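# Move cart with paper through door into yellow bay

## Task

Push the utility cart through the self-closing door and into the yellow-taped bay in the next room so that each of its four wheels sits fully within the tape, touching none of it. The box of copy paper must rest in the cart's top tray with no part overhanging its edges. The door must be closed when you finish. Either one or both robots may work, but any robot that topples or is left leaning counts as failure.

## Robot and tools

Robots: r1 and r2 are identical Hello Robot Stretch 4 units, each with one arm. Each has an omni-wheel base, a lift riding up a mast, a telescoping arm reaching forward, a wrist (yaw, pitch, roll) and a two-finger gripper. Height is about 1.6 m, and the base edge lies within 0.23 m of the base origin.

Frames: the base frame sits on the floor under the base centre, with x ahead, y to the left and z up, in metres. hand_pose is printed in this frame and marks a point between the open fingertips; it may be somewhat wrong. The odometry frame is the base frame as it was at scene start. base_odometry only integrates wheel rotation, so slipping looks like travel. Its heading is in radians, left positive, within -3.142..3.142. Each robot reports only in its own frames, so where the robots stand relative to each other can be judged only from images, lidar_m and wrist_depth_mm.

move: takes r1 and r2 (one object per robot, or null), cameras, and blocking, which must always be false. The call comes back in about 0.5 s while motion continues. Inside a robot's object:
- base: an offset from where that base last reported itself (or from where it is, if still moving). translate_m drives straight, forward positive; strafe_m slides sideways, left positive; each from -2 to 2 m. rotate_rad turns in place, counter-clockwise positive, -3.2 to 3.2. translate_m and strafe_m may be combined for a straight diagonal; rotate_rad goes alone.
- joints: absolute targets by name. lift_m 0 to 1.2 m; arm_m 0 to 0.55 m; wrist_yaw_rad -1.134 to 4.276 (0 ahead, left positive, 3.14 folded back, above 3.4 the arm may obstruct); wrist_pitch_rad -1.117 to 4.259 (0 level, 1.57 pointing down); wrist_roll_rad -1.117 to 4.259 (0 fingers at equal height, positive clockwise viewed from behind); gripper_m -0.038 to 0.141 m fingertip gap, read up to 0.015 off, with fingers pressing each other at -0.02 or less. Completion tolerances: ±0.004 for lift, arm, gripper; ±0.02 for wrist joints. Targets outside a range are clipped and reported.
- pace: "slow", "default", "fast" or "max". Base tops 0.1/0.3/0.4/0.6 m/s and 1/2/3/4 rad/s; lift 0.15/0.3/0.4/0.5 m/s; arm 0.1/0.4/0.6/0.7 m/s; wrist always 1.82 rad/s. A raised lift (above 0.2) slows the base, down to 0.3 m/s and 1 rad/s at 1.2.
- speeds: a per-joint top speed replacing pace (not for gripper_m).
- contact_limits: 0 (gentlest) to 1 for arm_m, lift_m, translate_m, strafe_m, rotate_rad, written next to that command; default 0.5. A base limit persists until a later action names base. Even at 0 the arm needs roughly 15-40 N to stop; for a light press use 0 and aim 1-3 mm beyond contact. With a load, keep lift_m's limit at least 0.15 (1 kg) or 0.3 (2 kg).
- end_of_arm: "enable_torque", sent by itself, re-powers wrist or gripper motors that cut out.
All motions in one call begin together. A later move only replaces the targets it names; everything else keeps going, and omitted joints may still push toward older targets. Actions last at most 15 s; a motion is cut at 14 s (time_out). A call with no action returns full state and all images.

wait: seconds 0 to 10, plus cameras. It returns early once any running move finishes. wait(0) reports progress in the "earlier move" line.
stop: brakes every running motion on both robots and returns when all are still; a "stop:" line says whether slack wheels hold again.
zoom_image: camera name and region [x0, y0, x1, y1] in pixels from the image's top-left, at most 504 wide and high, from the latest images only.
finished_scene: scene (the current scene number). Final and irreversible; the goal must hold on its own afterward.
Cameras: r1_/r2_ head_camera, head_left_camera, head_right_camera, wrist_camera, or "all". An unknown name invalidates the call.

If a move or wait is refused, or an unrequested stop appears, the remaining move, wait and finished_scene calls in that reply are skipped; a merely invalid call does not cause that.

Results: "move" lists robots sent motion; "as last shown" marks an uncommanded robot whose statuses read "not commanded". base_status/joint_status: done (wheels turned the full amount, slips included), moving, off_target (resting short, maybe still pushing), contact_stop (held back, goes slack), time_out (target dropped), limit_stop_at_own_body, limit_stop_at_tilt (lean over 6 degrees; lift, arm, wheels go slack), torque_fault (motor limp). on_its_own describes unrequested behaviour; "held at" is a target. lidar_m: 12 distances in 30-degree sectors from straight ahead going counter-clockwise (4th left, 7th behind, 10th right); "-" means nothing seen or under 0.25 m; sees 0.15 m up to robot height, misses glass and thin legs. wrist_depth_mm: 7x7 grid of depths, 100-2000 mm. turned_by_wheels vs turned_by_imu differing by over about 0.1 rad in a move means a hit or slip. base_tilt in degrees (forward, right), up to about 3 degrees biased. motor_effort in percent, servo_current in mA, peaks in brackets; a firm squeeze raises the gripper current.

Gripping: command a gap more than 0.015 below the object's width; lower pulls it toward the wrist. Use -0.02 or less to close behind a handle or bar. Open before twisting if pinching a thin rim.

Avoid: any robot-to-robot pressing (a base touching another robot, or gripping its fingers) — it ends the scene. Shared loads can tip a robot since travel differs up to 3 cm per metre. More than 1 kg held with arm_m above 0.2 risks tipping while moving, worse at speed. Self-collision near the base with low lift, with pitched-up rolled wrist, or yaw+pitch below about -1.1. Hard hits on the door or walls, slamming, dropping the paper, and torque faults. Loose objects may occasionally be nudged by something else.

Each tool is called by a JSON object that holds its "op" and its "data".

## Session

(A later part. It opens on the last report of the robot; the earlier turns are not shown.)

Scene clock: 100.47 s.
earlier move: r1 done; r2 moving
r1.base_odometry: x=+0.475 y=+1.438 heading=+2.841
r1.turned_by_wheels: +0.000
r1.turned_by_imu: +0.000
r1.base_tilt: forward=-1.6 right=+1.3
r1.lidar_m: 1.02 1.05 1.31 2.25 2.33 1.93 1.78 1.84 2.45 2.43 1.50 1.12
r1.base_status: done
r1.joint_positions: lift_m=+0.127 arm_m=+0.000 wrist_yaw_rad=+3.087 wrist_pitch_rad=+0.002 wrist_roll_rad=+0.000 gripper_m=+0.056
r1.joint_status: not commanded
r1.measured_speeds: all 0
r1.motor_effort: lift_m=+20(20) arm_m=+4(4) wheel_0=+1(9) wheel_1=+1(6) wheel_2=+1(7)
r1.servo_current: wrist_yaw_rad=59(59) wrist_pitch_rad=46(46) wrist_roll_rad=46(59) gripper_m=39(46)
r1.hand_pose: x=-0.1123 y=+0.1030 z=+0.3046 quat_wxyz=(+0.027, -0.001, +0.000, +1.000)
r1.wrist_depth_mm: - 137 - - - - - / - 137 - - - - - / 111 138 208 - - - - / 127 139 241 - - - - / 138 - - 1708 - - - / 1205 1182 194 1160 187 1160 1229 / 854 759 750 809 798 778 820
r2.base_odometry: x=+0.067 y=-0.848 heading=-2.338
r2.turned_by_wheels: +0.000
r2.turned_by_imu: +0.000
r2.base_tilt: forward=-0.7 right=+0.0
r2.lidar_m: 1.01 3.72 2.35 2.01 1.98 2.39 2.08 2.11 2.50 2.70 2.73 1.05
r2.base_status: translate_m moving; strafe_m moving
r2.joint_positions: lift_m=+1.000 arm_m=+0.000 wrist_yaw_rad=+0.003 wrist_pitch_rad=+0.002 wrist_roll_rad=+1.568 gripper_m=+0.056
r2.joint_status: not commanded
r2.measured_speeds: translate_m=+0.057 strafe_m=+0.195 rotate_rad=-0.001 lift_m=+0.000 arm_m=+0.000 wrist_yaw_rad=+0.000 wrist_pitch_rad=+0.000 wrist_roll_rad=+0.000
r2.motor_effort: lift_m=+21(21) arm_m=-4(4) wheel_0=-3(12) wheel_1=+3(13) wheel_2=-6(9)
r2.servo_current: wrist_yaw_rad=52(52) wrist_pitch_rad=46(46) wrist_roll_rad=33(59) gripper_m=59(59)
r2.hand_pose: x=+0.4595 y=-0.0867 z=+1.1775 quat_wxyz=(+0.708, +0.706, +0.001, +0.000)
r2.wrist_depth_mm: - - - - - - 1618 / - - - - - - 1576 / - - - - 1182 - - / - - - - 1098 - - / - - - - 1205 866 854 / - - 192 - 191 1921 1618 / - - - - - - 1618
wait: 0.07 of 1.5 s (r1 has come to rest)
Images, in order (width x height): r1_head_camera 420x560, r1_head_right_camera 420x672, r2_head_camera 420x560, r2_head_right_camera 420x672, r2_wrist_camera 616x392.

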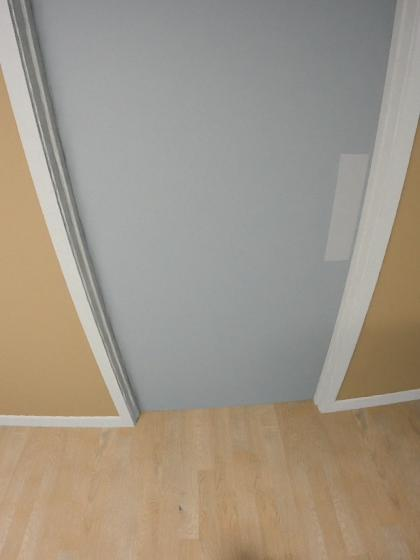

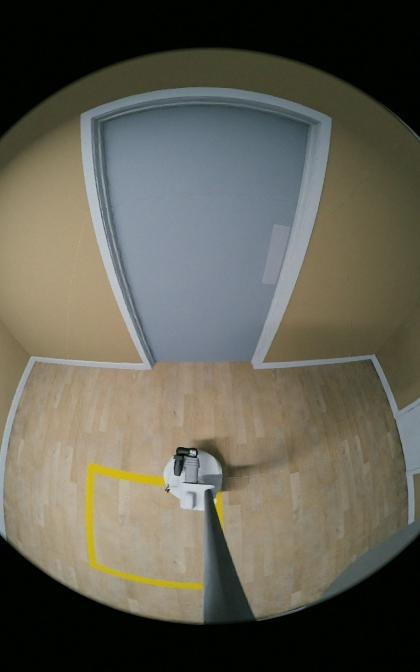

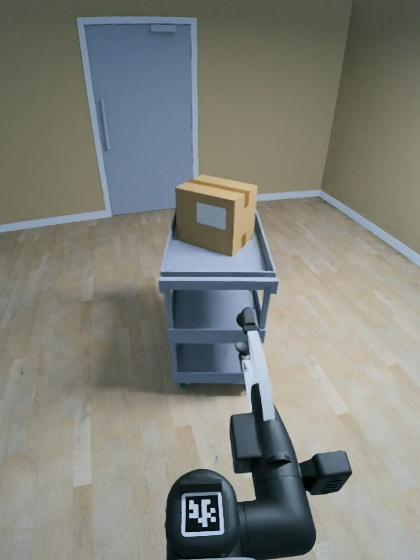

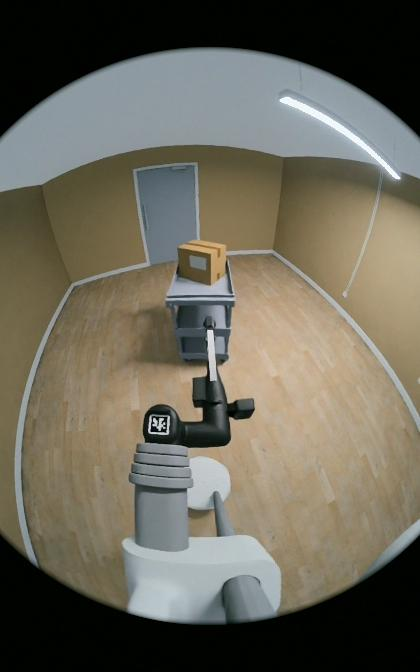

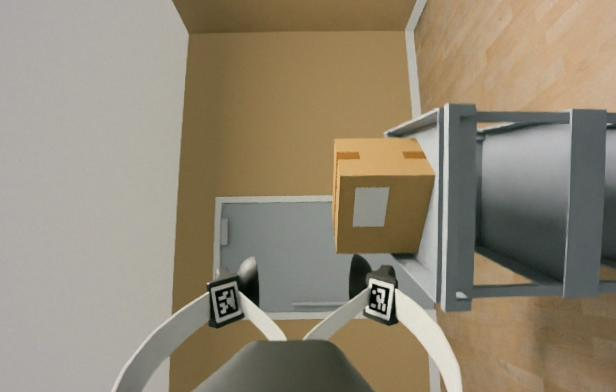

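{"op": "move", "data": {"blocking": false, "r1": {"base":{"translate_m":0.8},"pace":"default"}}}

{"op": "move", "data": {"blocking": false, "r2": {"base":{"strafe_m":-0.1},"joints":{"lift_m":0.72,"gripper_m":0.12},"pace":"default"}}}

{"op": "wait", "data": {"seconds": 1.5}}

{"op": "wait", "data": {"seconds": 2.5, "cameras": ["r1_head_right_camera","r2_head_camera","r2_wrist_camera"]}}

Scene clock: 129.50 s.
earlier move: r2 done
move: r1 moving
r1.base_odometry: x=+0.445 y=+1.447 heading=+2.841
r1.turned_by_wheels: +0.000
r1.turned_by_imu: +0.000
r1.base_tilt: forward=-1.6 right=+1.2
r1.lidar_m: 1.01 1.02 1.27 2.29 2.30 1.97 1.83 1.89 2.48 2.44 1.47 1.08
r1.base_status: translate_m moving
r1.joint_positions: lift_m=+0.127 arm_m=+0.000 wrist_yaw_rad=+3.087 wrist_pitch_rad=+0.002 wrist_roll_rad=+0.000 gripper_m=+0.056
r1.joint_status: not commanded
r1.measured_speeds: translate_m=+0.123 strafe_m=+0.001 rotate_rad=-0.002 lift_m=+0.000 arm_m=+0.000 wrist_yaw_rad=+0.000 wrist_pitch_rad=+0.000 wrist_roll_rad=+0.000
r1.motor_effort: lift_m=+20(20) arm_m=+4(4) wheel_0=+8(8) wheel_1=+8(8) wheel_2=-7(9)
r1.servo_current: wrist_yaw_rad=52(59) wrist_pitch_rad=46(46) wrist_roll_rad=52(52) gripper_m=39(46)
r1.hand_pose: x=-0.1123 y=+0.1030 z=+0.3046 quat_wxyz=(+0.027, -0.001, +0.000, +1.000)
r1.wrist_depth_mm: - 137 - - - - - / - 137 - - - - - / 111 138 206 - - - - / 127 139 239 - - - - / 137 - - 1921 - - - / 1182 1182 194 1182 187 1160 1255 / 842 750 750 798 788 788 820
r2.base_odometry: x=+0.099 y=-0.903 heading=-2.338
r2.turned_by_wheels: +0.000
r2.turned_by_imu: +0.001
r2.base_tilt: forward=-0.7 right=+0.1
r2.lidar_m: 1.00 3.67 2.27 1.94 1.94 2.35 2.14 2.14 2.53 2.78 2.77 1.04
r2.base_status: done
r2.joint_positions: lift_m=+1.000 arm_m=+0.000 wrist_yaw_rad=+0.003 wrist_pitch_rad=+0.002 wrist_roll_rad=+1.568 gripper_m=+0.056
r2.joint_status: not commanded
r2.measured_speeds: all 0
r2.motor_effort: lift_m=+20(21) arm_m=-4(4) wheel_0=-2(2) wheel_1=+1(2) wheel_2=-6(6)
r2.servo_current: wrist_yaw_rad=52(59) wrist_pitch_rad=46(46) wrist_roll_rad=39(52) gripper_m=46(59)
r2.hand_pose: x=+0.4595 y=-0.0867 z=+1.1775 quat_wxyz=(+0.708, +0.706, +0.001, +0.000)
r2.wrist_depth_mm: - - - - - - 1576 / - - - - - 1983 1464 / - - - - 1060 820 - / - - - - 1138 - - / - - - - - 842 - / - - 195 - 191 - 1661 / - - - - - - 1661
pictures: none

Scene clock: 130.00 s.
earlier move: r1 moving
move: r2 moving
r1.base_odometry: x=+0.355 y=+1.475 heading=+2.841
r1.turned_by_wheels: +0.000
r1.turned_by_imu: +0.000
r1.base_tilt: forward=-1.6 right=+1.3
r1.lidar_m: 0.92 0.95 1.12 2.28 2.34 2.06 1.92 2.00 2.56 2.41 1.30 0.97
r1.base_status: translate_m moving
r1.joint_positions: lift_m=+0.127 arm_m=+0.000 wrist_yaw_rad=+3.087 wrist_pitch_rad=+0.002 wrist_roll_rad=+0.000 gripper_m=+0.056
r1.joint_status: not commanded
r1.measured_speeds: translate_m=+0.247 strafe_m=+0.000 rotate_rad=+0.004 lift_m=+0.000 arm_m=+0.000 wrist_yaw_rad=+0.000 wrist_pitch_rad=+0.000 wrist_roll_rad=+0.000
r1.motor_effort: lift_m=+20(20) arm_m=+4(4) wheel_0=+6(8) wheel_1=+5(9) wheel_2=-9(9)
r1.servo_current: wrist_yaw_rad=59(65) wrist_pitch_rad=39(46) wrist_roll_rad=39(59) gripper_m=39(52)
r1.hand_pose: x=-0.1123 y=+0.1030 z=+0.3046 quat_wxyz=(+0.027, -0.001, +0.000, +1.000)
r1.wrist_depth_mm: - 137 - - - - - / - 137 - - - - - / 111 138 213 - - - - / 127 139 - - - - - / 137 1708 - - - - - / 1182 1182 194 1182 187 1160 1255 / 842 759 750 788 798 788 809
r2.base_odometry: x=+0.073 y=-0.878 heading=-2.338
r2.turned_by_wheels: +0.000
r2.turned_by_imu: +0.000
r2.base_tilt: forward=-0.7 right=+0.1
r2.lidar_m: 1.01 3.66 2.28 1.97 1.99 2.39 2.12 2.12 2.53 2.74 2.75 1.05
r2.base_status: strafe_m moving
r2.joint_positions: lift_m=+0.962 arm_m=+0.000 wrist_yaw_rad=+0.003 wrist_pitch_rad=+0.002 wrist_roll_rad=+1.568 gripper_m=+0.075
r2.joint_status: lift_m moving; gripper_m moving
r2.measured_speeds: translate_m=+0.001 strafe_m=-0.140 rotate_rad=-0.004 lift_m=-0.146 arm_m=+0.000 wrist_yaw_rad=+0.000 wrist_pitch_rad=+0.000 wrist_roll_rad=+0.000
r2.motor_effort: lift_m=+14(17) arm_m=-4(4) wheel_0=+9(12) wheel_1=-10(12) wheel_2=+0(4)
r2.servo_current: wrist_yaw_rad=46(52) wrist_pitch_rad=46(46) wrist_roll_rad=39(59) gripper_m=111(111)
r2.hand_pose: x=+0.4595 y=-0.0867 z=+1.1401 quat_wxyz=(+0.708, +0.706, +0.001, +0.000)
r2.wrist_depth_mm: - - - - - - 1537 / - - - - - - 1499 / - - - - 1138 1366 820 / - - - - 1118 1397 820 / - - - - 1182 - - / - - 192 - 189 - 1618 / - - - - - - 1576
pictures: none

Scene clock: 131.50 s.
earlier move: r1 moving; r2 moving
r1.base_odometry: x=-0.070 y=+1.607 heading=+2.841
r1.turned_by_wheels: +0.000
r1.turned_by_imu: +0.000
r1.base_tilt: forward=-1.6 right=+1.2
r1.lidar_m: 0.47 0.50 0.62 1.31 2.37 2.51 2.37 2.46 2.58 2.25 0.67 0.52
r1.base_status: translate_m moving
r1.joint_positions: lift_m=+0.127 arm_m=+0.000 wrist_yaw_rad=+3.087 wrist_pitch_rad=+0.002 wrist_roll_rad=+0.000 gripper_m=+0.056
r1.joint_status: not commanded
r1.measured_speeds: translate_m=+0.300 strafe_m=+0.000 rotate_rad=+0.001 lift_m=+0.000 arm_m=+0.000 wrist_yaw_rad=+0.000 wrist_pitch_rad=+0.000 wrist_roll_rad=+0.000
r1.motor_effort: lift_m=+20(20) arm_m=+4(4) wheel_0=+3(8) wheel_1=+2(9) wheel_2=-5(10)
r1.servo_current: wrist_yaw_rad=52(78) wrist_pitch_rad=39(52) wrist_roll_rad=39(72) gripper_m=39(52)
r1.hand_pose: x=-0.1123 y=+0.1030 z=+0.3046 quat_wxyz=(+0.027, -0.001, +0.000, +1.000)
r1.wrist_depth_mm: - 137 - - - - - / - 137 - - - - - / 111 138 213 - - - - / 128 139 - - - - - / 1661 - - - - - - / 1160 1160 193 1182 187 1138 1229 / 854 741 707 798 741 741 768
r2.base_odometry: x=+0.027 y=-0.834 heading=-2.338
r2.turned_by_wheels: +0.000
r2.turned_by_imu: +0.001
r2.base_tilt: forward=-0.7 right=+0.0
r2.lidar_m: 0.99 3.64 2.39 2.03 2.05 2.41 2.09 2.11 2.51 2.66 2.67 1.07
r2.base_status: done
r2.joint_positions: lift_m=+0.720 arm_m=+0.000 wrist_yaw_rad=+0.003 wrist_pitch_rad=+0.002 wrist_roll_rad=+1.568 gripper_m=+0.120
r2.joint_status: lift_m moving; the others done
r2.measured_speeds: all 0
r2.motor_effort: lift_m=+13(17) arm_m=-4(4) wheel_0=+3(12) wheel_1=-1(12) wheel_2=+0(4)
r2.servo_current: wrist_yaw_rad=46(59) wrist_pitch_rad=39(52) wrist_roll_rad=46(59) gripper_m=52(124)
r2.hand_pose: x=+0.4595 y=-0.0867 z=+0.8981 quat_wxyz=(+0.708, +0.706, +0.001, +0.000)
r2.wrist_depth_mm: - - - - - 1808 1205 / - - - - - 1808 1205 / - - - - - 820 - / - - - 1078 - 820 - / - - - 1160 - 842 - / - - 198 842 200 1499 1229 / - - - - - 1808 1229
wait: 1.50 s; no rest
pictures: none

Scene clock: 131.70 s.
earlier move: r1 moving; r2 done
r1.base_odometry: x=-0.127 y=+1.625 heading=+2.841
r1.turned_by_wheels: +0.000
r1.turned_by_imu: +0.000
r1.base_tilt: forward=-1.6 right=+1.3
r1.lidar_m: 0.43 0.43 0.55 1.13 2.37 2.57 2.42 2.50 2.55 1.96 0.64 0.46
r1.base_status: translate_m moving
r1.joint_positions: lift_m=+0.127 arm_m=+0.000 wrist_yaw_rad=+3.087 wrist_pitch_rad=+0.002 wrist_roll_rad=+0.000 gripper_m=+0.056
r1.joint_status: not commanded
r1.measured_speeds: translate_m=+0.297 strafe_m=+0.000 rotate_rad=-0.003 lift_m=+0.000 arm_m=+0.000 wrist_yaw_rad=+0.000 wrist_pitch_rad=+0.000 wrist_roll_rad=+0.000
r1.motor_effort: lift_m=+20(20) arm_m=+4(4) wheel_0=+3(8) wheel_1=+4(9) wheel_2=-5(10)
r1.servo_current: wrist_yaw_rad=52(78) wrist_pitch_rad=39(52) wrist_roll_rad=33(72) gripper_m=46(52)
r1.hand_pose: x=-0.1123 y=+0.1030 z=+0.3046 quat_wxyz=(+0.027, -0.001, +0.000, +1.000)
r1.wrist_depth_mm: - 137 - - - - - / - 137 - - - - - / 111 138 213 - - - - / 128 140 - - - - - / 1661 - - - - - - / 1205 1182 192 1182 187 1160 1255 / 842 750 189 143 699 732 768
r2.base_odometry: x=+0.027 y=-0.834 heading=-2.338
r2.turned_by_wheels: +0.000
r2.turned_by_imu: +0.000
r2.base_tilt: forward=-0.7 right=+0.0
r2.lidar_m: 0.99 3.65 2.38 2.05 2.06 2.41 2.10 2.13 2.52 2.68 2.65 1.02
r2.base_status: done
r2.joint_positions: lift_m=+0.720 arm_m=+0.000 wrist_yaw_rad=+0.003 wrist_pitch_rad=+0.002 wrist_roll_rad=+1.568 gripper_m=+0.120
r2.joint_status: all done
r2.measured_speeds: all 0
r2.motor_effort: lift_m=+14(17) arm_m=-4(4) wheel_0=+2(12) wheel_1=-1(12) wheel_2=+0(4)
r2.servo_current: wrist_yaw_rad=59(59) wrist_pitch_rad=39(52) wrist_roll_rad=46(59) gripper_m=46(124)
r2.hand_pose: x=+0.4595 y=-0.0867 z=+0.8981 quat_wxyz=(+0.708, +0.706, +0.001, +0.000)
r2.wrist_depth_mm: - - - - - 1756 1229 / - - - - - 1756 1255 / - - - - - 820 - / - - - 1060 - 831 - / - - - 1138 - 842 - / - - 198 842 200 1499 1255 / - - - - - 1808 1229
wait: 0.20 of 2.5 s (r2 has come to rest)
Images, in order (width x height): r1_head_right_camera 420x672, r2_head_camera 420x560, r2_wrist_camera 616x392.

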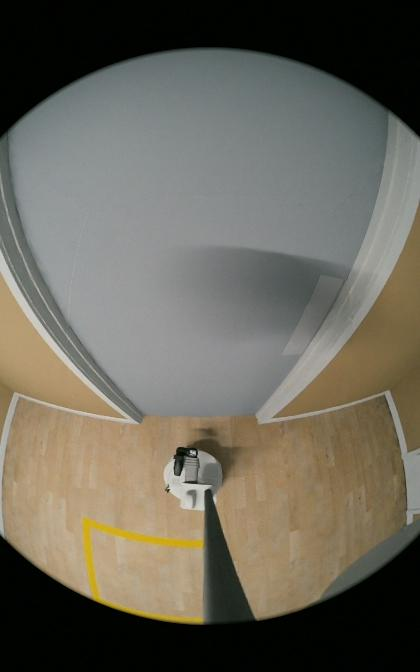

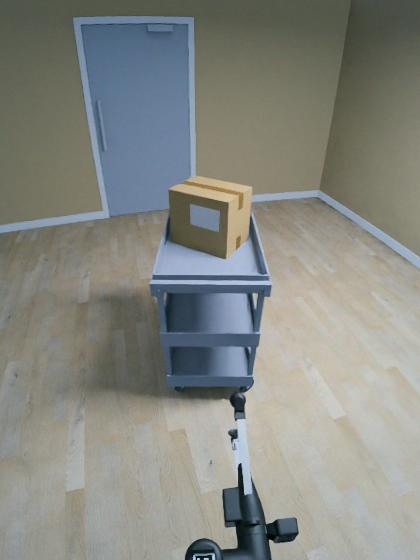

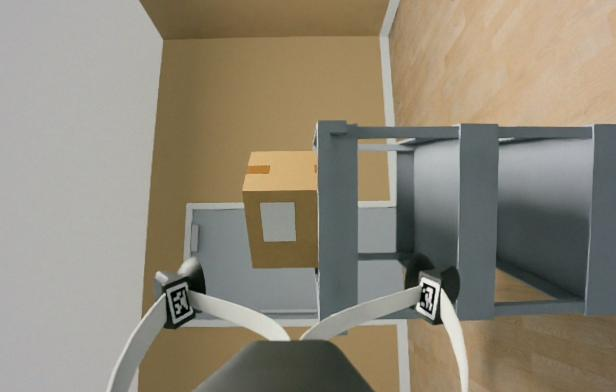

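{"op": "zoom_image", "data": {"camera": "r2_wrist_camera", "region": [230, 100, 520, 350]}}

{"op": "zoom_image", "data": {"camera": "r2_head_camera", "region": [130, 170, 300, 410]}}

Scaled by 1.738.

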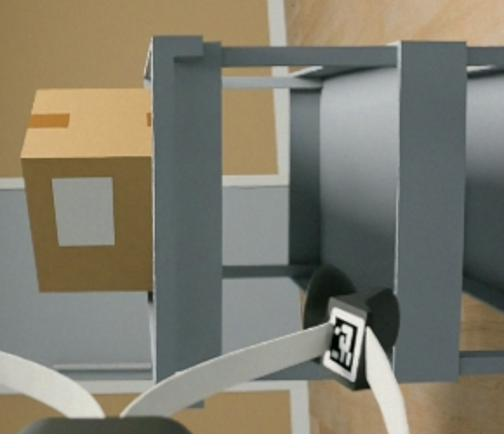

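Scaled by 2.100 from the camera's image (finer frame: 1200x1600).

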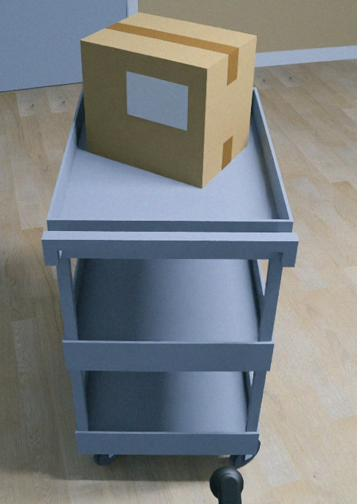

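{"op": "move", "data": {"blocking": false, "r1": {"base":{"translate_m":0.9},"pace":"slow","contact_limits":{"translate_m":0.9}}, "r2": {"base":{"translate_m":0.56,"strafe_m":0.02},"joints":{"lift_m":0.664},"contact_limits":{"translate_m":0.2}}}}

{"op": "wait", "data": {"seconds": 4, "cameras": ["r1_head_right_camera","r2_head_camera","r2_wrist_camera"]}}

Scene clock: 151.10 s.
earlier move: r1 done
move: r1 moving; r2 moving
r1.base_odometry: x=-0.301 y=+1.679 heading=+2.841
r1.turned_by_wheels: +0.000
r1.turned_by_imu: +0.001
r1.base_tilt: forward=-1.6 right=+1.3
r1.lidar_m: 0.25 0.25 0.35 0.57 2.37 2.81 2.64 2.70 2.53 0.99 0.40 0.26
r1.base_status: translate_m moving
r1.joint_positions: lift_m=+0.127 arm_m=+0.000 wrist_yaw_rad=+3.087 wrist_pitch_rad=+0.002 wrist_roll_rad=+0.000 gripper_m=+0.056
r1.joint_status: not commanded
r1.measured_speeds: translate_m=+0.049 strafe_m=+0.000 rotate_rad=-0.001 lift_m=+0.000 arm_m=+0.000 wrist_yaw_rad=+0.000 wrist_pitch_rad=+0.000 wrist_roll_rad=+0.000
r1.motor_effort: lift_m=+20(20) arm_m=+4(4) wheel_0=+3(6) wheel_1=+5(8) wheel_2=-4(7)
r1.servo_current: wrist_yaw_rad=52(59) wrist_pitch_rad=39(46) wrist_roll_rad=52(72) gripper_m=39(46)
r1.contact_limits: translate_m 0.9
r1.hand_pose: x=-0.1123 y=+0.1030 z=+0.3046 quat_wxyz=(+0.027, -0.001, +0.000, +1.000)
r1.wrist_depth_mm: - 137 - - - - - / - 138 - - - - - / 112 138 219 - - - - / 129 142 - - - - - / 1661 - - - - - - / 1205 1205 192 1182 188 1281 1229 / 854 750 750 809 788 778 831
r2.base_odometry: x=+0.006 y=-0.857 heading=-2.338
r2.turned_by_wheels: +0.000
r2.turned_by_imu: +0.001
r2.base_tilt: forward=-0.7 right=+0.1
r2.lidar_m: 0.97 3.61 2.38 2.05 2.06 2.46 2.13 2.14 2.50 2.66 2.65 1.02
r2.base_status: translate_m moving; strafe_m moving
r2.joint_positions: lift_m=+0.684 arm_m=+0.000 wrist_yaw_rad=+0.003 wrist_pitch_rad=+0.002 wrist_roll_rad=+1.568 gripper_m=+0.120
r2.joint_status: lift_m moving
r2.measured_speeds: translate_m=+0.121 strafe_m=+0.005 rotate_rad=+0.001 lift_m=-0.114 arm_m=+0.000 wrist_yaw_rad=+0.000 wrist_pitch_rad=+0.000 wrist_roll_rad=+0.000
r2.motor_effort: lift_m=+10(15) arm_m=-4(4) wheel_0=+9(10) wheel_1=+6(9) wheel_2=-12(12)
r2.servo_current: wrist_yaw_rad=59(59) wrist_pitch_rad=46(46) wrist_roll_rad=39(59) gripper_m=52(59)
r2.contact_limits: translate_m 0.2
r2.hand_pose: x=+0.4595 y=-0.0867 z=+0.8616 quat_wxyz=(+0.708, +0.706, +0.001, +0.000)
r2.wrist_depth_mm: - - - - - 1708 1205 / - - - - - 1708 1182 / - - - 1205 - 798 - / - - - 1008 - 798 - / - - - 1078 - 809 - / - - 198 759 214 1430 1205 / - - - - - 1708 1182
pictures: none

Scene clock: 153.97 s.
earlier move: r1 moving; r2 done
r1.base_odometry: x=-0.562 y=+1.759 heading=+2.842
r1.turned_by_wheels: +0.001
r1.turned_by_imu: +0.034
r1.base_tilt: forward=-1.7 right=+1.3
r1.lidar_m: 0.25 - 0.25 0.28 2.45 3.01 2.90 2.99 2.52 0.50 2.44 0.28
r1.base_status: translate_m moving
r1.joint_positions: lift_m=+0.127 arm_m=-0.001 wrist_yaw_rad=+3.106 wrist_pitch_rad=+0.002 wrist_roll_rad=+0.000 gripper_m=+0.056
r1.joint_status: not commanded
r1.measured_speeds: translate_m=+0.101 strafe_m=+0.000 rotate_rad=+0.004 lift_m=+0.000 arm_m=+0.000 wrist_yaw_rad=+0.000 wrist_pitch_rad=+0.000 wrist_roll_rad=+0.000
r1.motor_effort: lift_m=+19(20) arm_m=+15(15) wheel_0=+13(29) wheel_1=+17(23) wheel_2=-19(27)
r1.servo_current: wrist_yaw_rad=104(104) wrist_pitch_rad=39(52) wrist_roll_rad=59(72) gripper_m=46(52)
r1.contact_limits: translate_m 0.9
r1.hand_pose: x=-0.1151 y=+0.0976 z=+0.3046 quat_wxyz=(+0.018, -0.001, +0.000, +1.000)
r1.wrist_depth_mm: - 135 - - - - - / - 132 172 - - - - / - 131 194 - - - - / 117 136 237 - - - - / 1756 - - - - - - / 1229 1229 193 1336 187 1138 1138 / 866 768 759 820 798 778 809
r2.base_odometry: x=-0.347 y=-1.250 heading=-2.338
r2.turned_by_wheels: +0.000
r2.turned_by_imu: +0.001
r2.base_tilt: forward=-0.7 right=+0.0
r2.lidar_m: 0.44 0.48 2.51 2.18 2.18 2.56 2.61 2.67 2.94 2.57 2.55 0.46
r2.base_status: done
r2.joint_positions: lift_m=+0.664 arm_m=+0.000 wrist_yaw_rad=+0.003 wrist_pitch_rad=+0.002 wrist_roll_rad=+1.568 gripper_m=+0.120
r2.joint_status: all done
r2.measured_speeds: all 0
r2.motor_effort: lift_m=+15(16) arm_m=-4(4) wheel_0=+3(10) wheel_1=+4(9) wheel_2=-4(14)
r2.servo_current: wrist_yaw_rad=52(65) wrist_pitch_rad=33(46) wrist_roll_rad=39(59) gripper_m=46(59)
r2.contact_limits: translate_m 0.2
r2.hand_pose: x=+0.4595 y=-0.0867 z=+0.8420 quat_wxyz=(+0.708, +0.706, +0.001, +0.000)
r2.wrist_depth_mm: - - - 264 268 1537 452 / - - - 266 - 1661 - / - - 574 271 866 878 - / - - 508 273 878 866 - / - - 559 276 277 - - / - - 218 278 198 - - / - - - - - 1808 -
wait: 2.87 of 4 s (r2 has come to rest)
Images, in order (width x height): r1_head_right_camera 420x672, r2_head_camera 420x560, r2_wrist_camera 616x392.

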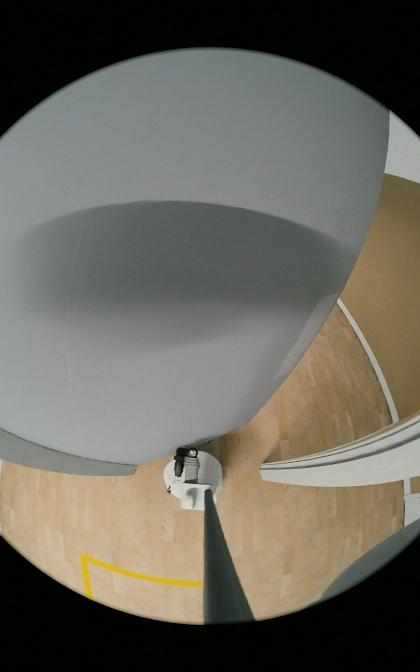

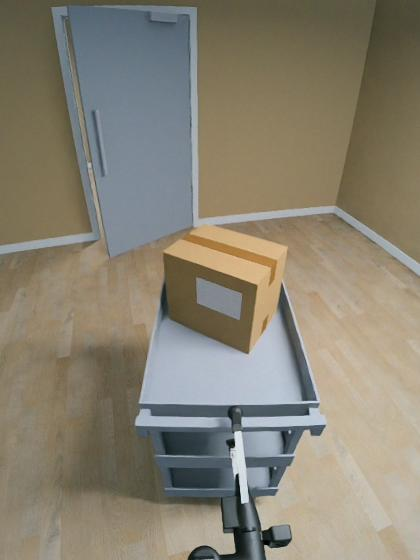

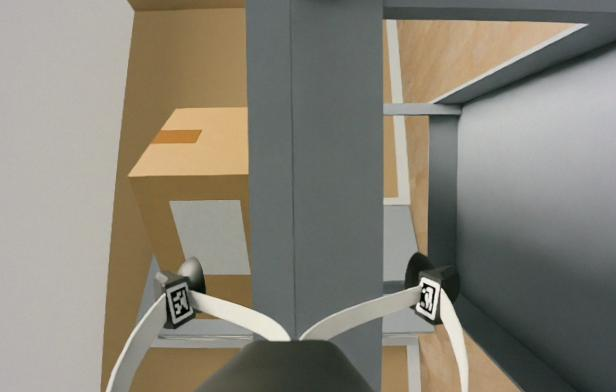

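{"op": "move", "data": {"blocking": false, "r2": {"joints":{"lift_m":0.655,"gripper_m":0.141}}}}

{"op": "wait", "data": {"seconds": 1}}

{"op": "move", "data": {"blocking": false, "r2": {"base":{"translate_m":0.07},"pace":"slow","contact_limits":{"translate_m":0.1}}}}

{"op": "wait", "data": {"seconds": 2, "cameras": ["r1_head_right_camera","r2_head_camera","r2_wrist_camera"]}}

Scene clock: 175.40 s.
earlier move: r1 done
move: r2 moving
r1.base_odometry: x=-1.149 y=+1.941 heading=+2.842
r1.turned_by_wheels: -0.001
r1.turned_by_imu: -0.002
r1.base_tilt: forward=-1.6 right=+1.3
r1.lidar_m: 0.35 0.25 - 0.25 0.25 0.53 3.54 0.73 0.75 1.93 2.43 3.22
r1.base_status: done
r1.joint_positions: lift_m=+0.127 arm_m=+0.000 wrist_yaw_rad=+3.093 wrist_pitch_rad=+0.002 wrist_roll_rad=+0.000 gripper_m=+0.056
r1.joint_status: not commanded
r1.measured_speeds: all 0
r1.motor_effort: lift_m=+19(19) arm_m=+5(5) wheel_0=+1(1) wheel_1=+11(11) wheel_2=-4(4)
r1.servo_current: wrist_yaw_rad=39(59) wrist_pitch_rad=46(46) wrist_roll_rad=39(65) gripper_m=39(46)
r1.contact_limits: translate_m 0.9
r1.hand_pose: x=-0.1130 y=+0.1014 z=+0.3046 quat_wxyz=(+0.024, -0.001, +0.000, +1.000)
r1.wrist_depth_mm: - 137 - - - - 291 / - 137 - - - - 296 / 109 137 204 - - - 297 / 124 138 - - - - 298 / 1708 - - - - 574 268 / 1182 1205 193 1182 187 569 298 / 854 759 750 788 798 459 265
r2.base_odometry: x=-0.347 y=-1.250 heading=-2.338
r2.turned_by_wheels: +0.000
r2.turned_by_imu: +0.001
r2.base_tilt: forward=-0.7 right=+0.0
r2.lidar_m: 0.44 0.47 2.50 2.18 2.18 2.62 2.64 2.66 2.92 2.57 2.57 0.47
r2.base_status: not commanded
r2.joint_positions: lift_m=+0.655 arm_m=+0.000 wrist_yaw_rad=+0.003 wrist_pitch_rad=+0.002 wrist_roll_rad=+1.568 gripper_m=+0.132
r2.joint_status: lift_m moving; gripper_m moving
r2.measured_speeds: all 0
r2.motor_effort: lift_m=+16(16) arm_m=-4(4) wheel_0=+3(3) wheel_1=+4(4) wheel_2=-4(4)
r2.servo_current: wrist_yaw_rad=52(52) wrist_pitch_rad=39(46) wrist_roll_rad=52(52) gripper_m=72(98)
r2.contact_limits: translate_m 0.2
r2.hand_pose: x=+0.4595 y=-0.0867 z=+0.8331 quat_wxyz=(+0.708, +0.706, +0.001, +0.000)
r2.wrist_depth_mm: - - - 266 286 1537 407 / - - - 267 - 842 - / - - 517 271 - 866 - / - 535 500 274 - 878 - / - - 544 277 - - - / - - 217 278 196 - - / - - - - - 1921 -
pictures: none

Scene clock: 176.03 s.
earlier move: r2 done
r1.base_odometry: x=-1.149 y=+1.941 heading=+2.842
r1.turned_by_wheels: +0.000
r1.turned_by_imu: +0.000
r1.base_tilt: forward=-1.6 right=+1.3
r1.lidar_m: 0.38 0.25 - 0.25 0.25 0.53 3.56 0.74 0.72 1.94 2.44 3.21
r1.base_status: done
r1.joint_positions: lift_m=+0.127 arm_m=+0.000 wrist_yaw_rad=+3.093 wrist_pitch_rad=+0.002 wrist_roll_rad=+0.000 gripper_m=+0.056
r1.joint_status: not commanded
r1.measured_speeds: all 0
r1.motor_effort: lift_m=+19(19) arm_m=+5(5) wheel_0=+0(1) wheel_1=+11(11) wheel_2=-4(4)
r1.servo_current: wrist_yaw_rad=33(65) wrist_pitch_rad=39(46) wrist_roll_rad=33(65) gripper_m=39(52)
r1.contact_limits: translate_m 0.9
r1.hand_pose: x=-0.1130 y=+0.1014 z=+0.3046 quat_wxyz=(+0.024, -0.001, +0.000, +1.000)
r1.wrist_depth_mm: - 136 - - - - 290 / - 137 - - - - 296 / 109 138 203 - - - 297 / 124 138 - - - - 298 / 1708 - - - - 574 270 / 1160 1182 193 1205 187 569 297 / 842 759 759 798 798 459 265
r2.base_odometry: x=-0.347 y=-1.250 heading=-2.338
r2.turned_by_wheels: +0.000
r2.turned_by_imu: +0.000
r2.base_tilt: forward=-0.7 right=+0.1
r2.lidar_m: 0.43 0.48 2.47 2.19 2.17 2.62 2.65 2.65 2.94 2.58 2.58 0.46
r2.base_status: not commanded
r2.joint_positions: lift_m=+0.655 arm_m=+0.000 wrist_yaw_rad=+0.003 wrist_pitch_rad=+0.002 wrist_roll_rad=+1.568 gripper_m=+0.141
r2.joint_status: all done
r2.measured_speeds: all 0
r2.motor_effort: lift_m=+14(16) arm_m=-4(4) wheel_0=+3(3) wheel_1=+4(4) wheel_2=-4(4)
r2.servo_current: wrist_yaw_rad=39(52) wrist_pitch_rad=46(46) wrist_roll_rad=52(52) gripper_m=46(98)
r2.contact_limits: translate_m 0.2
r2.hand_pose: x=+0.4595 y=-0.0867 z=+0.8331 quat_wxyz=(+0.708, +0.706, +0.001, +0.000)
r2.wrist_depth_mm: - - - 265 289 1537 410 / - - - 268 - 842 - / - - 521 270 - 854 - / - 535 504 276 - 878 - / - - 559 277 - 854 - / - - 219 281 200 188 - / - - - - - 1983 -
wait: 0.63 of 1 s (r2 has come to rest)
pictures: none

Scene clock: 176.53 s.
move: r2 moving
r1: as last shown
r1.contact_limits: translate_m 0.9
r2.base_odometry: x=-0.356 y=-1.259 heading=-2.337
r2.turned_by_wheels: +0.000
r2.turned_by_imu: +0.000
r2.base_tilt: forward=-0.7 right=+0.1
r2.lidar_m: 0.43 0.45 2.50 2.20 2.19 2.58 2.67 2.69 2.92 2.56 2.57 0.45
r2.base_status: translate_m moving
r2.joint_positions: lift_m=+0.655 arm_m=+0.000 wrist_yaw_rad=+0.003 wrist_pitch_rad=+0.002 wrist_roll_rad=+1.568 gripper_m=+0.141
r2.joint_status: not commanded
r2.measured_speeds: translate_m=+0.048 strafe_m=+0.000 rotate_rad=-0.003 lift_m=+0.000 arm_m=+0.000 wrist_yaw_rad=+0.000 wrist_pitch_rad=+0.000 wrist_roll_rad=+0.000
r2.motor_effort: lift_m=+14(14) arm_m=-4(4) wheel_0=+4(9) wheel_1=+6(7) wheel_2=-9(10)
r2.servo_current: wrist_yaw_rad=52(59) wrist_pitch_rad=39(46) wrist_roll_rad=59(59) gripper_m=46(59)
r2.contact_limits: translate_m 0.1
r2.hand_pose: x=+0.4595 y=-0.0867 z=+0.8331 quat_wxyz=(+0.708, +0.706, +0.001, +0.000)
r2.wrist_depth_mm: - - - 253 - 1618 1138 / - - - 256 - 759 - / - - 508 259 854 854 - / - 517 480 262 878 854 - / - - 535 265 878 842 - / - - 208 208 211 189 - / - - - - - 1921 -
pictures: none

Scene clock: 178.00 s.
earlier move: r2 done
r1.base_odometry: x=-1.149 y=+1.941 heading=+2.842
r1.turned_by_wheels: +0.000
r1.turned_by_imu: +0.000
r1.base_tilt: forward=-1.6 right=+1.3
r1.lidar_m: 0.37 0.25 - 0.25 0.25 0.51 3.56 0.74 0.74 1.94 2.43 3.23
r1.base_status: not commanded
r1.joint_positions: lift_m=+0.127 arm_m=+0.000 wrist_yaw_rad=+3.093 wrist_pitch_rad=+0.002 wrist_roll_rad=+0.000 gripper_m=+0.056
r1.joint_status: not commanded
r1.measured_speeds: all 0
r1.motor_effort: lift_m=+19(19) arm_m=+5(5) wheel_0=+1(1) wheel_1=+11(11) wheel_2=-4(4)
r1.servo_current: wrist_yaw_rad=33(72) wrist_pitch_rad=39(52) wrist_roll_rad=39(72) gripper_m=46(52)
r1.contact_limits: translate_m 0.9
r1.hand_pose: x=-0.1130 y=+0.1014 z=+0.3046 quat_wxyz=(+0.024, -0.001, +0.000, +1.000)
r1.wrist_depth_mm: - 137 - - - - 291 / - 137 - - - - 294 / 109 138 203 - - - 298 / 124 138 - - - - 300 / 1661 - - - - 574 268 / 1182 1182 194 1205 187 564 300 / 842 750 759 809 798 455 265
r2.base_odometry: x=-0.396 y=-1.301 heading=-2.338
r2.turned_by_wheels: +0.000
r2.turned_by_imu: +0.000
r2.base_tilt: forward=-0.7 right=+0.1
r2.lidar_m: 0.37 0.40 2.46 2.19 2.19 2.62 2.71 2.72 2.88 2.55 2.55 0.41
r2.base_status: done
r2.joint_positions: lift_m=+0.655 arm_m=+0.000 wrist_yaw_rad=-0.001 wrist_pitch_rad=+0.001 wrist_roll_rad=+1.568 gripper_m=+0.141
r2.joint_status: not commanded
r2.measured_speeds: all 0
r2.motor_effort: lift_m=+14(14) arm_m=-4(4) wheel_0=+3(9) wheel_1=+4(7) wheel_2=-9(12)
r2.servo_current: wrist_yaw_rad=33(59) wrist_pitch_rad=39(52) wrist_roll_rad=46(59) gripper_m=59(59)
r2.contact_limits: translate_m 0.1
r2.hand_pose: x=+0.4592 y=-0.0877 z=+0.8331 quat_wxyz=(+0.708, +0.706, +0.000, -0.001)
r2.wrist_depth_mm: - - - 209 210 1661 1160 / - - - 211 211 1708 - / - - 496 213 213 798 - / - 462 156 215 215 809 - / - 512 158 217 216 820 - / - - 158 219 213 - - / - - - - - 1863 -
wait: 1.47 of 2 s (r2 has come to rest)
Images, in order (width x height): r1_head_right_camera 420x672, r2_head_camera 420x560, r2_wrist_camera 616x392.

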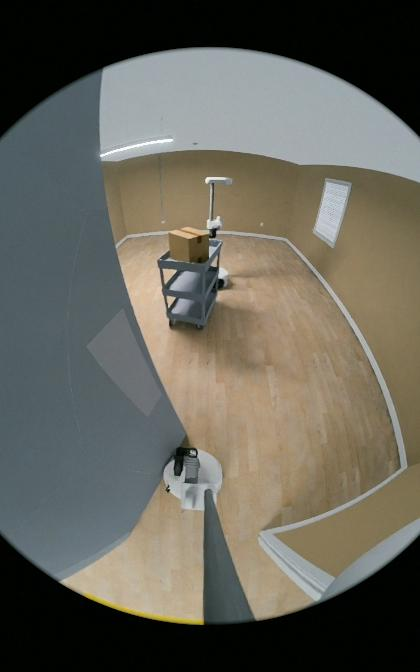

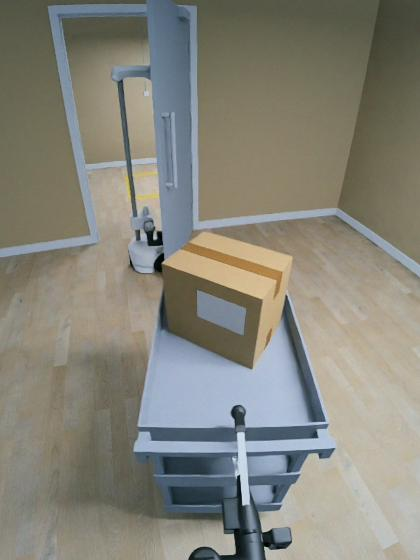

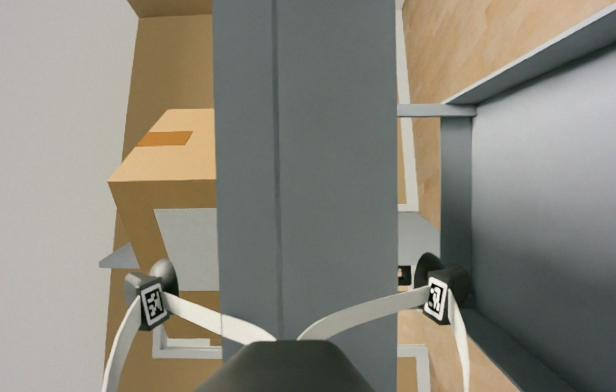

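{"op": "move", "data": {"blocking": false, "r1": {"base":{"translate_m":0.12,"strafe_m":0.8},"pace":"slow","contact_limits":{"translate_m":0.9,"strafe_m":0.9}}, "r2": {"base":{"translate_m":0.03},"pace":"slow","contact_limits":{"translate_m":0.1}}}}

{"op": "wait", "data": {"seconds": 1}}

{"op": "move", "data": {"blocking": false, "r2": {"joints":{"gripper_m":0.03}}}}

{"op": "wait", "data": {"seconds": 2}}

{"op": "wait", "data": {"seconds": 8, "cameras": ["r1_head_right_camera","r2_head_camera","r2_head_left_camera","r2_wrist_camera"]}}

r1: "contact_limits": translate_m and strafe_m are given together and make one move, which takes one limit: state it under one of them only
Scene clock: 187.30 s.
r1.base_odometry: x=-1.149 y=+1.941 heading=+2.842
r1.turned_by_wheels: +0.000
r1.turned_by_imu: +0.000
r1.base_tilt: forward=-1.6 right=+1.3
r1.lidar_m: 0.35 0.25 - 0.25 0.25 0.51 3.56 0.73 0.72 1.91 2.44 3.25
r1.base_status: not commanded
r1.joint_positions: lift_m=+0.127 arm_m=+0.000 wrist_yaw_rad=+3.093 wrist_pitch_rad=+0.002 wrist_roll_rad=+0.000 gripper_m=+0.056
r1.joint_status: not commanded
r1.measured_speeds: all 0
r1.motor_effort: lift_m=+19(19) arm_m=+5(5) wheel_0=+1(1) wheel_1=+11(11) wheel_2=-4(4)
r1.servo_current: wrist_yaw_rad=65(72) wrist_pitch_rad=46(52) wrist_roll_rad=52(72) gripper_m=39(52)
r1.contact_limits: translate_m 0.9
r1.hand_pose: x=-0.1130 y=+0.1014 z=+0.3046 quat_wxyz=(+0.024, -0.001, +0.000, +1.000)
r1.wrist_depth_mm: - 136 - - - - 289 / - 137 - - - - 296 / 109 138 203 - - - 298 / 124 138 - - - - 298 / 1708 - - - - 574 270 / 1205 1205 195 1182 187 569 298 / 842 750 759 798 798 459 265
r2.base_odometry: x=-0.396 y=-1.301 heading=-2.338
r2.turned_by_wheels: +0.000
r2.turned_by_imu: +0.000
r2.base_tilt: forward=-0.7 right=+0.0
r2.lidar_m: 0.39 0.42 2.50 2.19 2.21 2.61 2.72 2.73 2.91 2.55 2.56 0.43
r2.base_status: done
r2.joint_positions: lift_m=+0.655 arm_m=+0.000 wrist_yaw_rad=-0.001 wrist_pitch_rad=+0.001 wrist_roll_rad=+1.568 gripper_m=+0.141
r2.joint_status: not commanded
r2.measured_speeds: all 0
r2.motor_effort: lift_m=+14(14) arm_m=-4(4) wheel_0=+3(9) wheel_1=+4(7) wheel_2=-9(12)
r2.servo_current: wrist_yaw_rad=39(59) wrist_pitch_rad=39(52) wrist_roll_rad=46(59) gripper_m=46(59)
r2.contact_limits: translate_m 0.1
r2.hand_pose: x=+0.4592 y=-0.0877 z=+0.8331 quat_wxyz=(+0.708, +0.706, +0.000, -0.001)
r2.wrist_depth_mm: - - - 211 210 1708 1160 / - - - 211 211 1708 - / - - 496 213 213 798 - / - 455 156 215 215 809 - / - 517 158 217 216 820 - / - - 158 218 213 - - / - - - - - 1863 -
pictures: none

not run: a call was refused earlier in this reply.

not run: a call was refused earlier in this reply.

not run: a call was refused earlier in this reply.

not run: a call was refused earlier in this reply.

{"op": "move", "data": {"blocking": false, "r1": {"base":{"translate_m":0.12,"strafe_m":0.8},"pace":"slow","contact_limits":{"strafe_m":0.9}}, "r2": {"base":{"translate_m":0.03},"pace":"slow","contact_limits":{"translate_m":0.1}}}}

{"op": "wait", "data": {"seconds": 1}}

{"op": "move", "data": {"blocking": false, "r2": {"joints":{"gripper_m":0.03}}}}

{"op": "wait", "data": {"seconds": 2}}

{"op": "wait", "data": {"seconds": 8, "cameras": ["r1_head_right_camera","r2_head_camera","r2_head_left_camera","r2_wrist_camera"]}}

Scene clock: 194.40 s.
move: r1 moving; r2 moving
r1.base_odometry: x=-1.155 y=+1.929 heading=+2.841
r1.turned_by_wheels: +0.000
r1.turned_by_imu: -0.001
r1.base_tilt: forward=-1.6 right=+1.2
r1.lidar_m: 0.37 0.25 - 0.25 0.25 0.50 3.53 0.75 0.77 1.96 2.42 3.21
r1.base_status: translate_m moving; strafe_m moving
r1.joint_positions: lift_m=+0.127 arm_m=+0.000 wrist_yaw_rad=+3.093 wrist_pitch_rad=+0.002 wrist_roll_rad=+0.000 gripper_m=+0.056
r1.joint_status: not commanded
r1.measured_speeds: translate_m=+0.007 strafe_m=+0.051 rotate_rad=+0.000 lift_m=+0.000 arm_m=+0.000 wrist_yaw_rad=+0.000 wrist_pitch_rad=+0.000 wrist_roll_rad=+0.000
r1.motor_effort: lift_m=+19(19) arm_m=+5(5) wheel_0=-12(16) wheel_1=+10(15) wheel_2=-4(6)
r1.servo_current: wrist_yaw_rad=52(72) wrist_pitch_rad=39(52) wrist_roll_rad=52(59) gripper_m=39(46)
r1.contact_limits: strafe_m 0.9
r1.hand_pose: x=-0.1130 y=+0.1014 z=+0.3046 quat_wxyz=(+0.024, -0.001, +0.000, +1.000)
r1.wrist_depth_mm: - 137 - - - 809 276 / - 137 - - - 809 278 / 109 137 203 - - 820 257 / 124 138 - - - 517 256 / 1708 - - - - 517 256 / 1182 1182 194 1205 187 508 283 / 842 750 750 809 798 421 281
r2.base_odometry: x=-0.404 y=-1.310 heading=-2.338
r2.turned_by_wheels: +0.000
r2.turned_by_imu: +0.000
r2.base_tilt: forward=-0.7 right=+0.1
r2.lidar_m: 0.36 0.39 2.54 2.20 2.21 2.63 2.72 2.73 2.89 2.55 2.55 0.40
r2.base_status: translate_m moving
r2.joint_positions: lift_m=+0.655 arm_m=+0.000 wrist_yaw_rad=-0.002 wrist_pitch_rad=+0.001 wrist_roll_rad=+1.568 gripper_m=+0.141
r2.joint_status: not commanded
r2.measured_speeds: translate_m=+0.049 strafe_m=+0.000 rotate_rad=+0.001 lift_m=+0.000 arm_m=+0.000 wrist_yaw_rad=-0.005 wrist_pitch_rad=-0.002 wrist_roll_rad=+0.000
r2.motor_effort: lift_m=+14(14) arm_m=-3(4) wheel_0=+4(8) wheel_1=+6(7) wheel_2=-15(15)
r2.servo_current: wrist_yaw_rad=46(52) wrist_pitch_rad=39(46) wrist_roll_rad=59(59) gripper_m=59(59)
r2.contact_limits: translate_m 0.1
r2.hand_pose: x=+0.4591 y=-0.0880 z=+0.8332 quat_wxyz=(+0.708, +0.706, +0.000, -0.001)
r2.wrist_depth_mm: - - - 204 204 1756 1182 / - - - 205 205 1708 - / - - 469 206 206 759 - / - 452 433 208 208 798 - / - 500 151 210 210 759 - / - - 151 211 191 - - / - - - - - 1808 -
pictures: none

Scene clock: 195.27 s.
earlier move: r1 moving; r2 done
r1.base_odometry: x=-1.188 y=+1.860 heading=+2.841
r1.turned_by_wheels: +0.000
r1.turned_by_imu: +0.000
r1.base_tilt: forward=-1.5 right=+1.3
r1.lidar_m: 1.40 0.25 0.25 - 0.25 0.40 3.57 0.85 0.79 1.96 2.51 3.37
r1.base_status: translate_m moving; strafe_m moving
r1.joint_positions: lift_m=+0.127 arm_m=+0.000 wrist_yaw_rad=+3.093 wrist_pitch_rad=+0.002 wrist_roll_rad=+0.000 gripper_m=+0.056
r1.joint_status: not commanded
r1.measured_speeds: translate_m=+0.016 strafe_m=+0.098 rotate_rad=-0.005 lift_m=+0.000 arm_m=+0.000 wrist_yaw_rad=+0.000 wrist_pitch_rad=+0.000 wrist_roll_rad=+0.000
r1.motor_effort: lift_m=+19(19) arm_m=+5(5) wheel_0=-15(17) wheel_1=+11(15) wheel_2=-4(6)
r1.servo_current: wrist_yaw_rad=33(72) wrist_pitch_rad=33(52) wrist_roll_rad=72(72) gripper_m=39(46)
r1.contact_limits: strafe_m 0.9
r1.hand_pose: x=-0.1130 y=+0.1014 z=+0.3046 quat_wxyz=(+0.024, -0.001, +0.000, +1.000)
r1.wrist_depth_mm: - 137 - - - 355 214 / - 137 - - - 362 216 / 110 137 204 - - 370 219 / 124 138 - - - 370 220 / 1661 - - - - 373 220 / 1182 1182 193 1205 188 370 218 / 831 759 759 809 798 289 217
r2.base_odometry: x=-0.416 y=-1.322 heading=-2.338
r2.turned_by_wheels: +0.000
r2.turned_by_imu: +0.000
r2.base_tilt: forward=-0.7 right=+0.0
r2.lidar_m: 0.38 0.42 2.51 2.19 2.22 2.64 2.75 2.76 2.88 2.55 2.56 0.41
r2.base_status: done
r2.joint_positions: lift_m=+0.655 arm_m=+0.000 wrist_yaw_rad=-0.002 wrist_pitch_rad=+0.001 wrist_roll_rad=+1.568 gripper_m=+0.141
r2.joint_status: not commanded
r2.measured_speeds: all 0
r2.motor_effort: lift_m=+14(14) arm_m=-3(4) wheel_0=+4(8) wheel_1=+5(9) wheel_2=-7(15)
r2.servo_current: wrist_yaw_rad=33(65) wrist_pitch_rad=46(46) wrist_roll_rad=52(59) gripper_m=52(59)
r2.contact_limits: translate_m 0.1
r2.hand_pose: x=+0.4591 y=-0.0881 z=+0.8333 quat_wxyz=(+0.708, +0.706, -0.001, -0.001)
r2.wrist_depth_mm: - - - 212 213 1756 1160 / - - 156 214 215 1756 - / - - 158 216 216 798 - / - 462 159 218 218 809 - / - 517 480 220 220 759 - / - 213 163 220 213 - - / - - - - - 1921 -
wait: 0.87 of 1 s (r2 has come to rest)
pictures: none

Scene clock: 195.77 s.
earlier move: r1 moving
move: r2 moving
r1.base_odometry: x=-1.210 y=+1.815 heading=+2.841
r1.turned_by_wheels: +0.000
r1.turned_by_imu: +0.000
r1.base_tilt: forward=-1.6 right=+1.3
r1.lidar_m: 1.36 0.25 0.25 - 0.25 0.35 3.61 0.96 0.86 2.01 2.57 3.42
r1.base_status: translate_m moving; strafe_m moving
r1.joint_positions: lift_m=+0.127 arm_m=+0.000 wrist_yaw_rad=+3.093 wrist_pitch_rad=+0.002 wrist_roll_rad=+0.000 gripper_m=+0.056
r1.joint_status: not commanded
r1.measured_speeds: translate_m=+0.016 strafe_m=+0.098 rotate_rad=+0.003 lift_m=+0.000 arm_m=+0.000 wrist_yaw_rad=+0.000 wrist_pitch_rad=+0.000 wrist_roll_rad=+0.000
r1.motor_effort: lift_m=+19(19) arm_m=+5(5) wheel_0=-16(17) wheel_1=+10(11) wheel_2=-4(5)
r1.servo_current: wrist_yaw_rad=46(52) wrist_pitch_rad=46(46) wrist_roll_rad=59(59) gripper_m=39(46)
r1.contact_limits: strafe_m 0.9
r1.hand_pose: x=-0.1130 y=+0.1014 z=+0.3046 quat_wxyz=(+0.024, -0.001, +0.000, +1.000)
r1.wrist_depth_mm: - 137 - - - 289 190 / - 137 - - - 294 191 / 109 137 203 - - 296 193 / 124 138 - - - 297 194 / 1661 - - - - 298 195 / 1182 1182 194 1205 187 297 193 / 842 750 750 809 615 243 193
r2.base_odometry: x=-0.416 y=-1.322 heading=-2.338
r2.turned_by_wheels: +0.000
r2.turned_by_imu: +0.000
r2.base_tilt: forward=-0.7 right=+0.1
r2.lidar_m: 0.37 0.39 2.50 2.18 2.22 2.64 2.76 2.77 2.93 2.54 2.55 0.43
r2.base_status: not commanded
r2.joint_positions: lift_m=+0.655 arm_m=+0.000 wrist_yaw_rad=-0.002 wrist_pitch_rad=+0.001 wrist_roll_rad=+1.568 gripper_m=+0.129
r2.joint_status: gripper_m moving
r2.measured_speeds: all 0
r2.motor_effort: lift_m=+14(14) arm_m=-4(4) wheel_0=+4(4) wheel_1=+4(5) wheel_2=-7(8)
r2.servo_current: wrist_yaw_rad=52(52) wrist_pitch_rad=39(46) wrist_roll_rad=52(52) gripper_m=78(98)
r2.contact_limits: translate_m 0.1
r2.hand_pose: x=+0.4591 y=-0.0881 z=+0.8333 quat_wxyz=(+0.708, +0.706, -0.001, -0.001)
r2.wrist_depth_mm: - - - 213 212 1708 1182 / - - 156 213 213 1618 - / - - 158 216 215 809 - / - 462 159 217 217 820 - / - 1863 480 220 220 - - / - - 163 221 212 - - / - - - - - 1921 -
pictures: none

Scene clock: 197.33 s.
earlier move: r1 moving; r2 done
r1.base_odometry: x=-1.278 y=+1.673 heading=+2.842
r1.turned_by_wheels: +0.001
r1.turned_by_imu: +0.002
r1.base_tilt: forward=-1.6 right=+1.3
r1.lidar_m: 1.39 0.27 0.25 - 0.25 0.25 3.62 3.66 0.99 2.14 2.73 3.64
r1.base_status: translate_m moving; strafe_m moving
r1.joint_positions: lift_m=+0.127 arm_m=+0.000 wrist_yaw_rad=+3.093 wrist_pitch_rad=+0.002 wrist_roll_rad=+0.000 gripper_m=+0.056
r1.joint_status: not commanded
r1.measured_speeds: translate_m=+0.013 strafe_m=+0.099 rotate_rad=+0.004 lift_m=+0.000 arm_m=+0.000 wrist_yaw_rad=+0.000 wrist_pitch_rad=+0.000 wrist_roll_rad=+0.000
r1.motor_effort: lift_m=+19(19) arm_m=+5(5) wheel_0=-10(17) wheel_1=+17(17) wheel_2=-2(5)
r1.servo_current: wrist_yaw_rad=33(78) wrist_pitch_rad=46(52) wrist_roll_rad=46(65) gripper_m=39(46)
r1.contact_limits: strafe_m 0.9
r1.hand_pose: x=-0.1130 y=+0.1014 z=+0.3046 quat_wxyz=(+0.024, -0.001, +0.000, +1.000)
r1.wrist_depth_mm: - 136 - - 347 219 - / - 137 - - 351 208 - / 109 138 203 - 353 208 160 / 124 138 - - 355 210 161 / 1661 - - - 355 210 161 / 1160 1182 193 1205 191 211 161 / 842 750 750 143 325 187 -
r2.base_odometry: x=-0.416 y=-1.322 heading=-2.338
r2.turned_by_wheels: +0.000
r2.turned_by_imu: +0.000
r2.base_tilt: forward=-0.7 right=+0.1
r2.lidar_m: 0.38 0.40 2.51 2.19 2.20 2.62 2.76 2.77 2.94 2.53 2.54 0.40
r2.base_status: not commanded
r2.joint_positions: lift_m=+0.655 arm_m=+0.000 wrist_yaw_rad=-0.002 wrist_pitch_rad=+0.002 wrist_roll_rad=+1.568 gripper_m=+0.031
r2.joint_status: all done
r2.measured_speeds: all 0
r2.motor_effort: lift_m=+14(14) arm_m=-4(4) wheel_0=+4(5) wheel_1=+5(5) wheel_2=-7(8)
r2.servo_current: wrist_yaw_rad=46(59) wrist_pitch_rad=46(46) wrist_roll_rad=46(65) gripper_m=150(286)
r2.contact_limits: translate_m 0.1
r2.hand_pose: x=+0.4591 y=-0.0881 z=+0.8329 quat_wxyz=(+0.708, +0.706, +0.000, -0.002)
r2.wrist_depth_mm: - - 155 214 - 1618 1160 / - - 156 214 216 778 - / - - 158 216 809 - - / - 459 159 219 820 - - / - 521 160 220 220 - - / - 554 162 222 186 163 - / - - - - - 1808 -
wait: 1.57 of 2 s (r2 has come to rest)
pictures: none

Scene clock: 203.20 s.
earlier move: r1 done
r1.base_odometry: x=-1.499 y=+1.213 heading=+2.842
r1.turned_by_wheels: +0.000
r1.turned_by_imu: +0.160
r1.base_tilt: forward=-1.6 right=+1.3
r1.lidar_m: 1.39 0.29 0.25 - 0.25 0.25 0.66 1.12 1.12 2.76 2.97 1.36
r1.base_status: done
r1.joint_positions: lift_m=+0.127 arm_m=+0.000 wrist_yaw_rad=+3.092 wrist_pitch_rad=+0.002 wrist_roll_rad=+0.000 gripper_m=+0.056
r1.joint_status: not commanded
r1.measured_speeds: all 0
r1.motor_effort: lift_m=+19(19) arm_m=+4(5) wheel_0=-30(35) wheel_1=+32(38) wheel_2=+0(8)
r1.servo_current: wrist_yaw_rad=52(78) wrist_pitch_rad=39(52) wrist_roll_rad=46(72) gripper_m=46(46)
r1.contact_limits: strafe_m 0.9
r1.hand_pose: x=-0.1129 y=+0.1015 z=+0.3046 quat_wxyz=(+0.025, -0.001, +0.000, +1.000)
r1.wrist_depth_mm: - 137 - - 330 199 - / - 138 - - 332 202 - / 113 138 229 - 336 203 163 / 128 146 - - 342 204 - / 1983 - - - 340 204 165 / 1182 1205 194 1078 191 204 164 / 842 750 750 153 314 182 -
r2.base_odometry: x=-0.416 y=-1.322 heading=-2.338
r2.turned_by_wheels: +0.000
r2.turned_by_imu: +0.001
r2.base_tilt: forward=-0.7 right=+0.1
r2.lidar_m: 0.36 0.41 2.51 2.21 2.22 2.65 2.75 2.76 2.91 2.54 2.54 0.43
r2.base_status: not commanded
r2.joint_positions: lift_m=+0.655 arm_m=+0.000 wrist_yaw_rad=-0.002 wrist_pitch_rad=+0.002 wrist_roll_rad=+1.568 gripper_m=+0.031
r2.joint_status: all done
r2.measured_speeds: all 0
r2.motor_effort: lift_m=+14(14) arm_m=-4(4) wheel_0=+4(5) wheel_1=+4(5) wheel_2=-7(8)
r2.servo_current: wrist_yaw_rad=46(59) wrist_pitch_rad=46(46) wrist_roll_rad=46(65) gripper_m=150(286)
r2.contact_limits: translate_m 0.1
r2.hand_pose: x=+0.4591 y=-0.0881 z=+0.8329 quat_wxyz=(+0.708, +0.706, +0.000, -0.002)
r2.wrist_depth_mm: - - 155 213 - 1618 1205 / - - 156 215 216 788 - / - 597 158 218 809 - - / - 459 158 219 820 - - / - 525 160 220 220 - - / - 549 161 222 186 163 - / - - - - - 1808 -
wait: 5.87 of 8 s (r1 has come to rest)
Images, in order (width x height): r1_head_right_camera 420x672, r2_head_camera 420x560, r2_head_left_camera 420x672, r2_wrist_camera 616x392.

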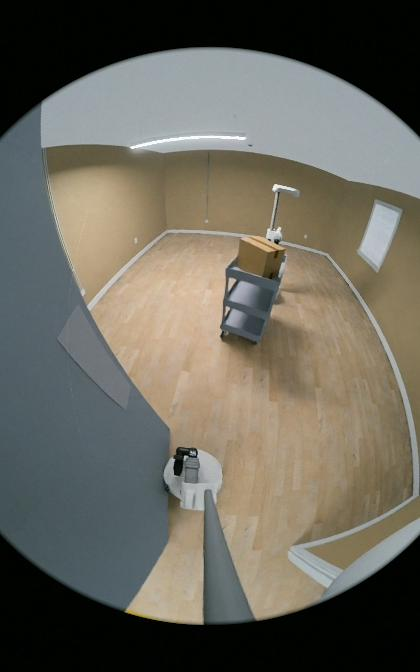

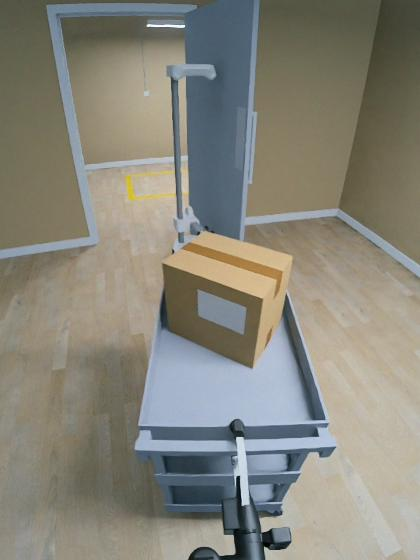

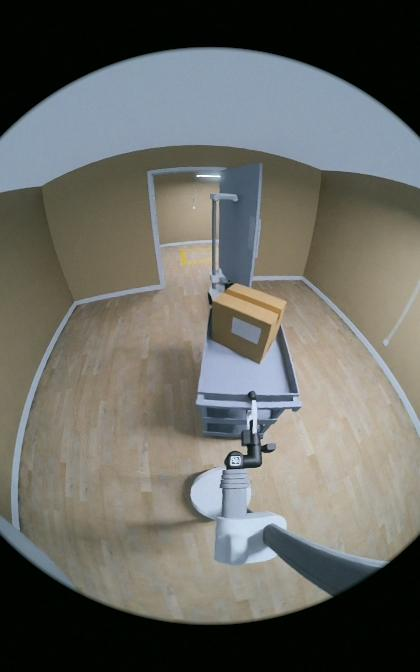

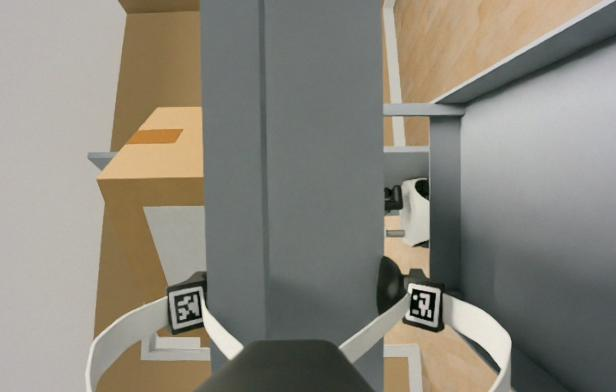

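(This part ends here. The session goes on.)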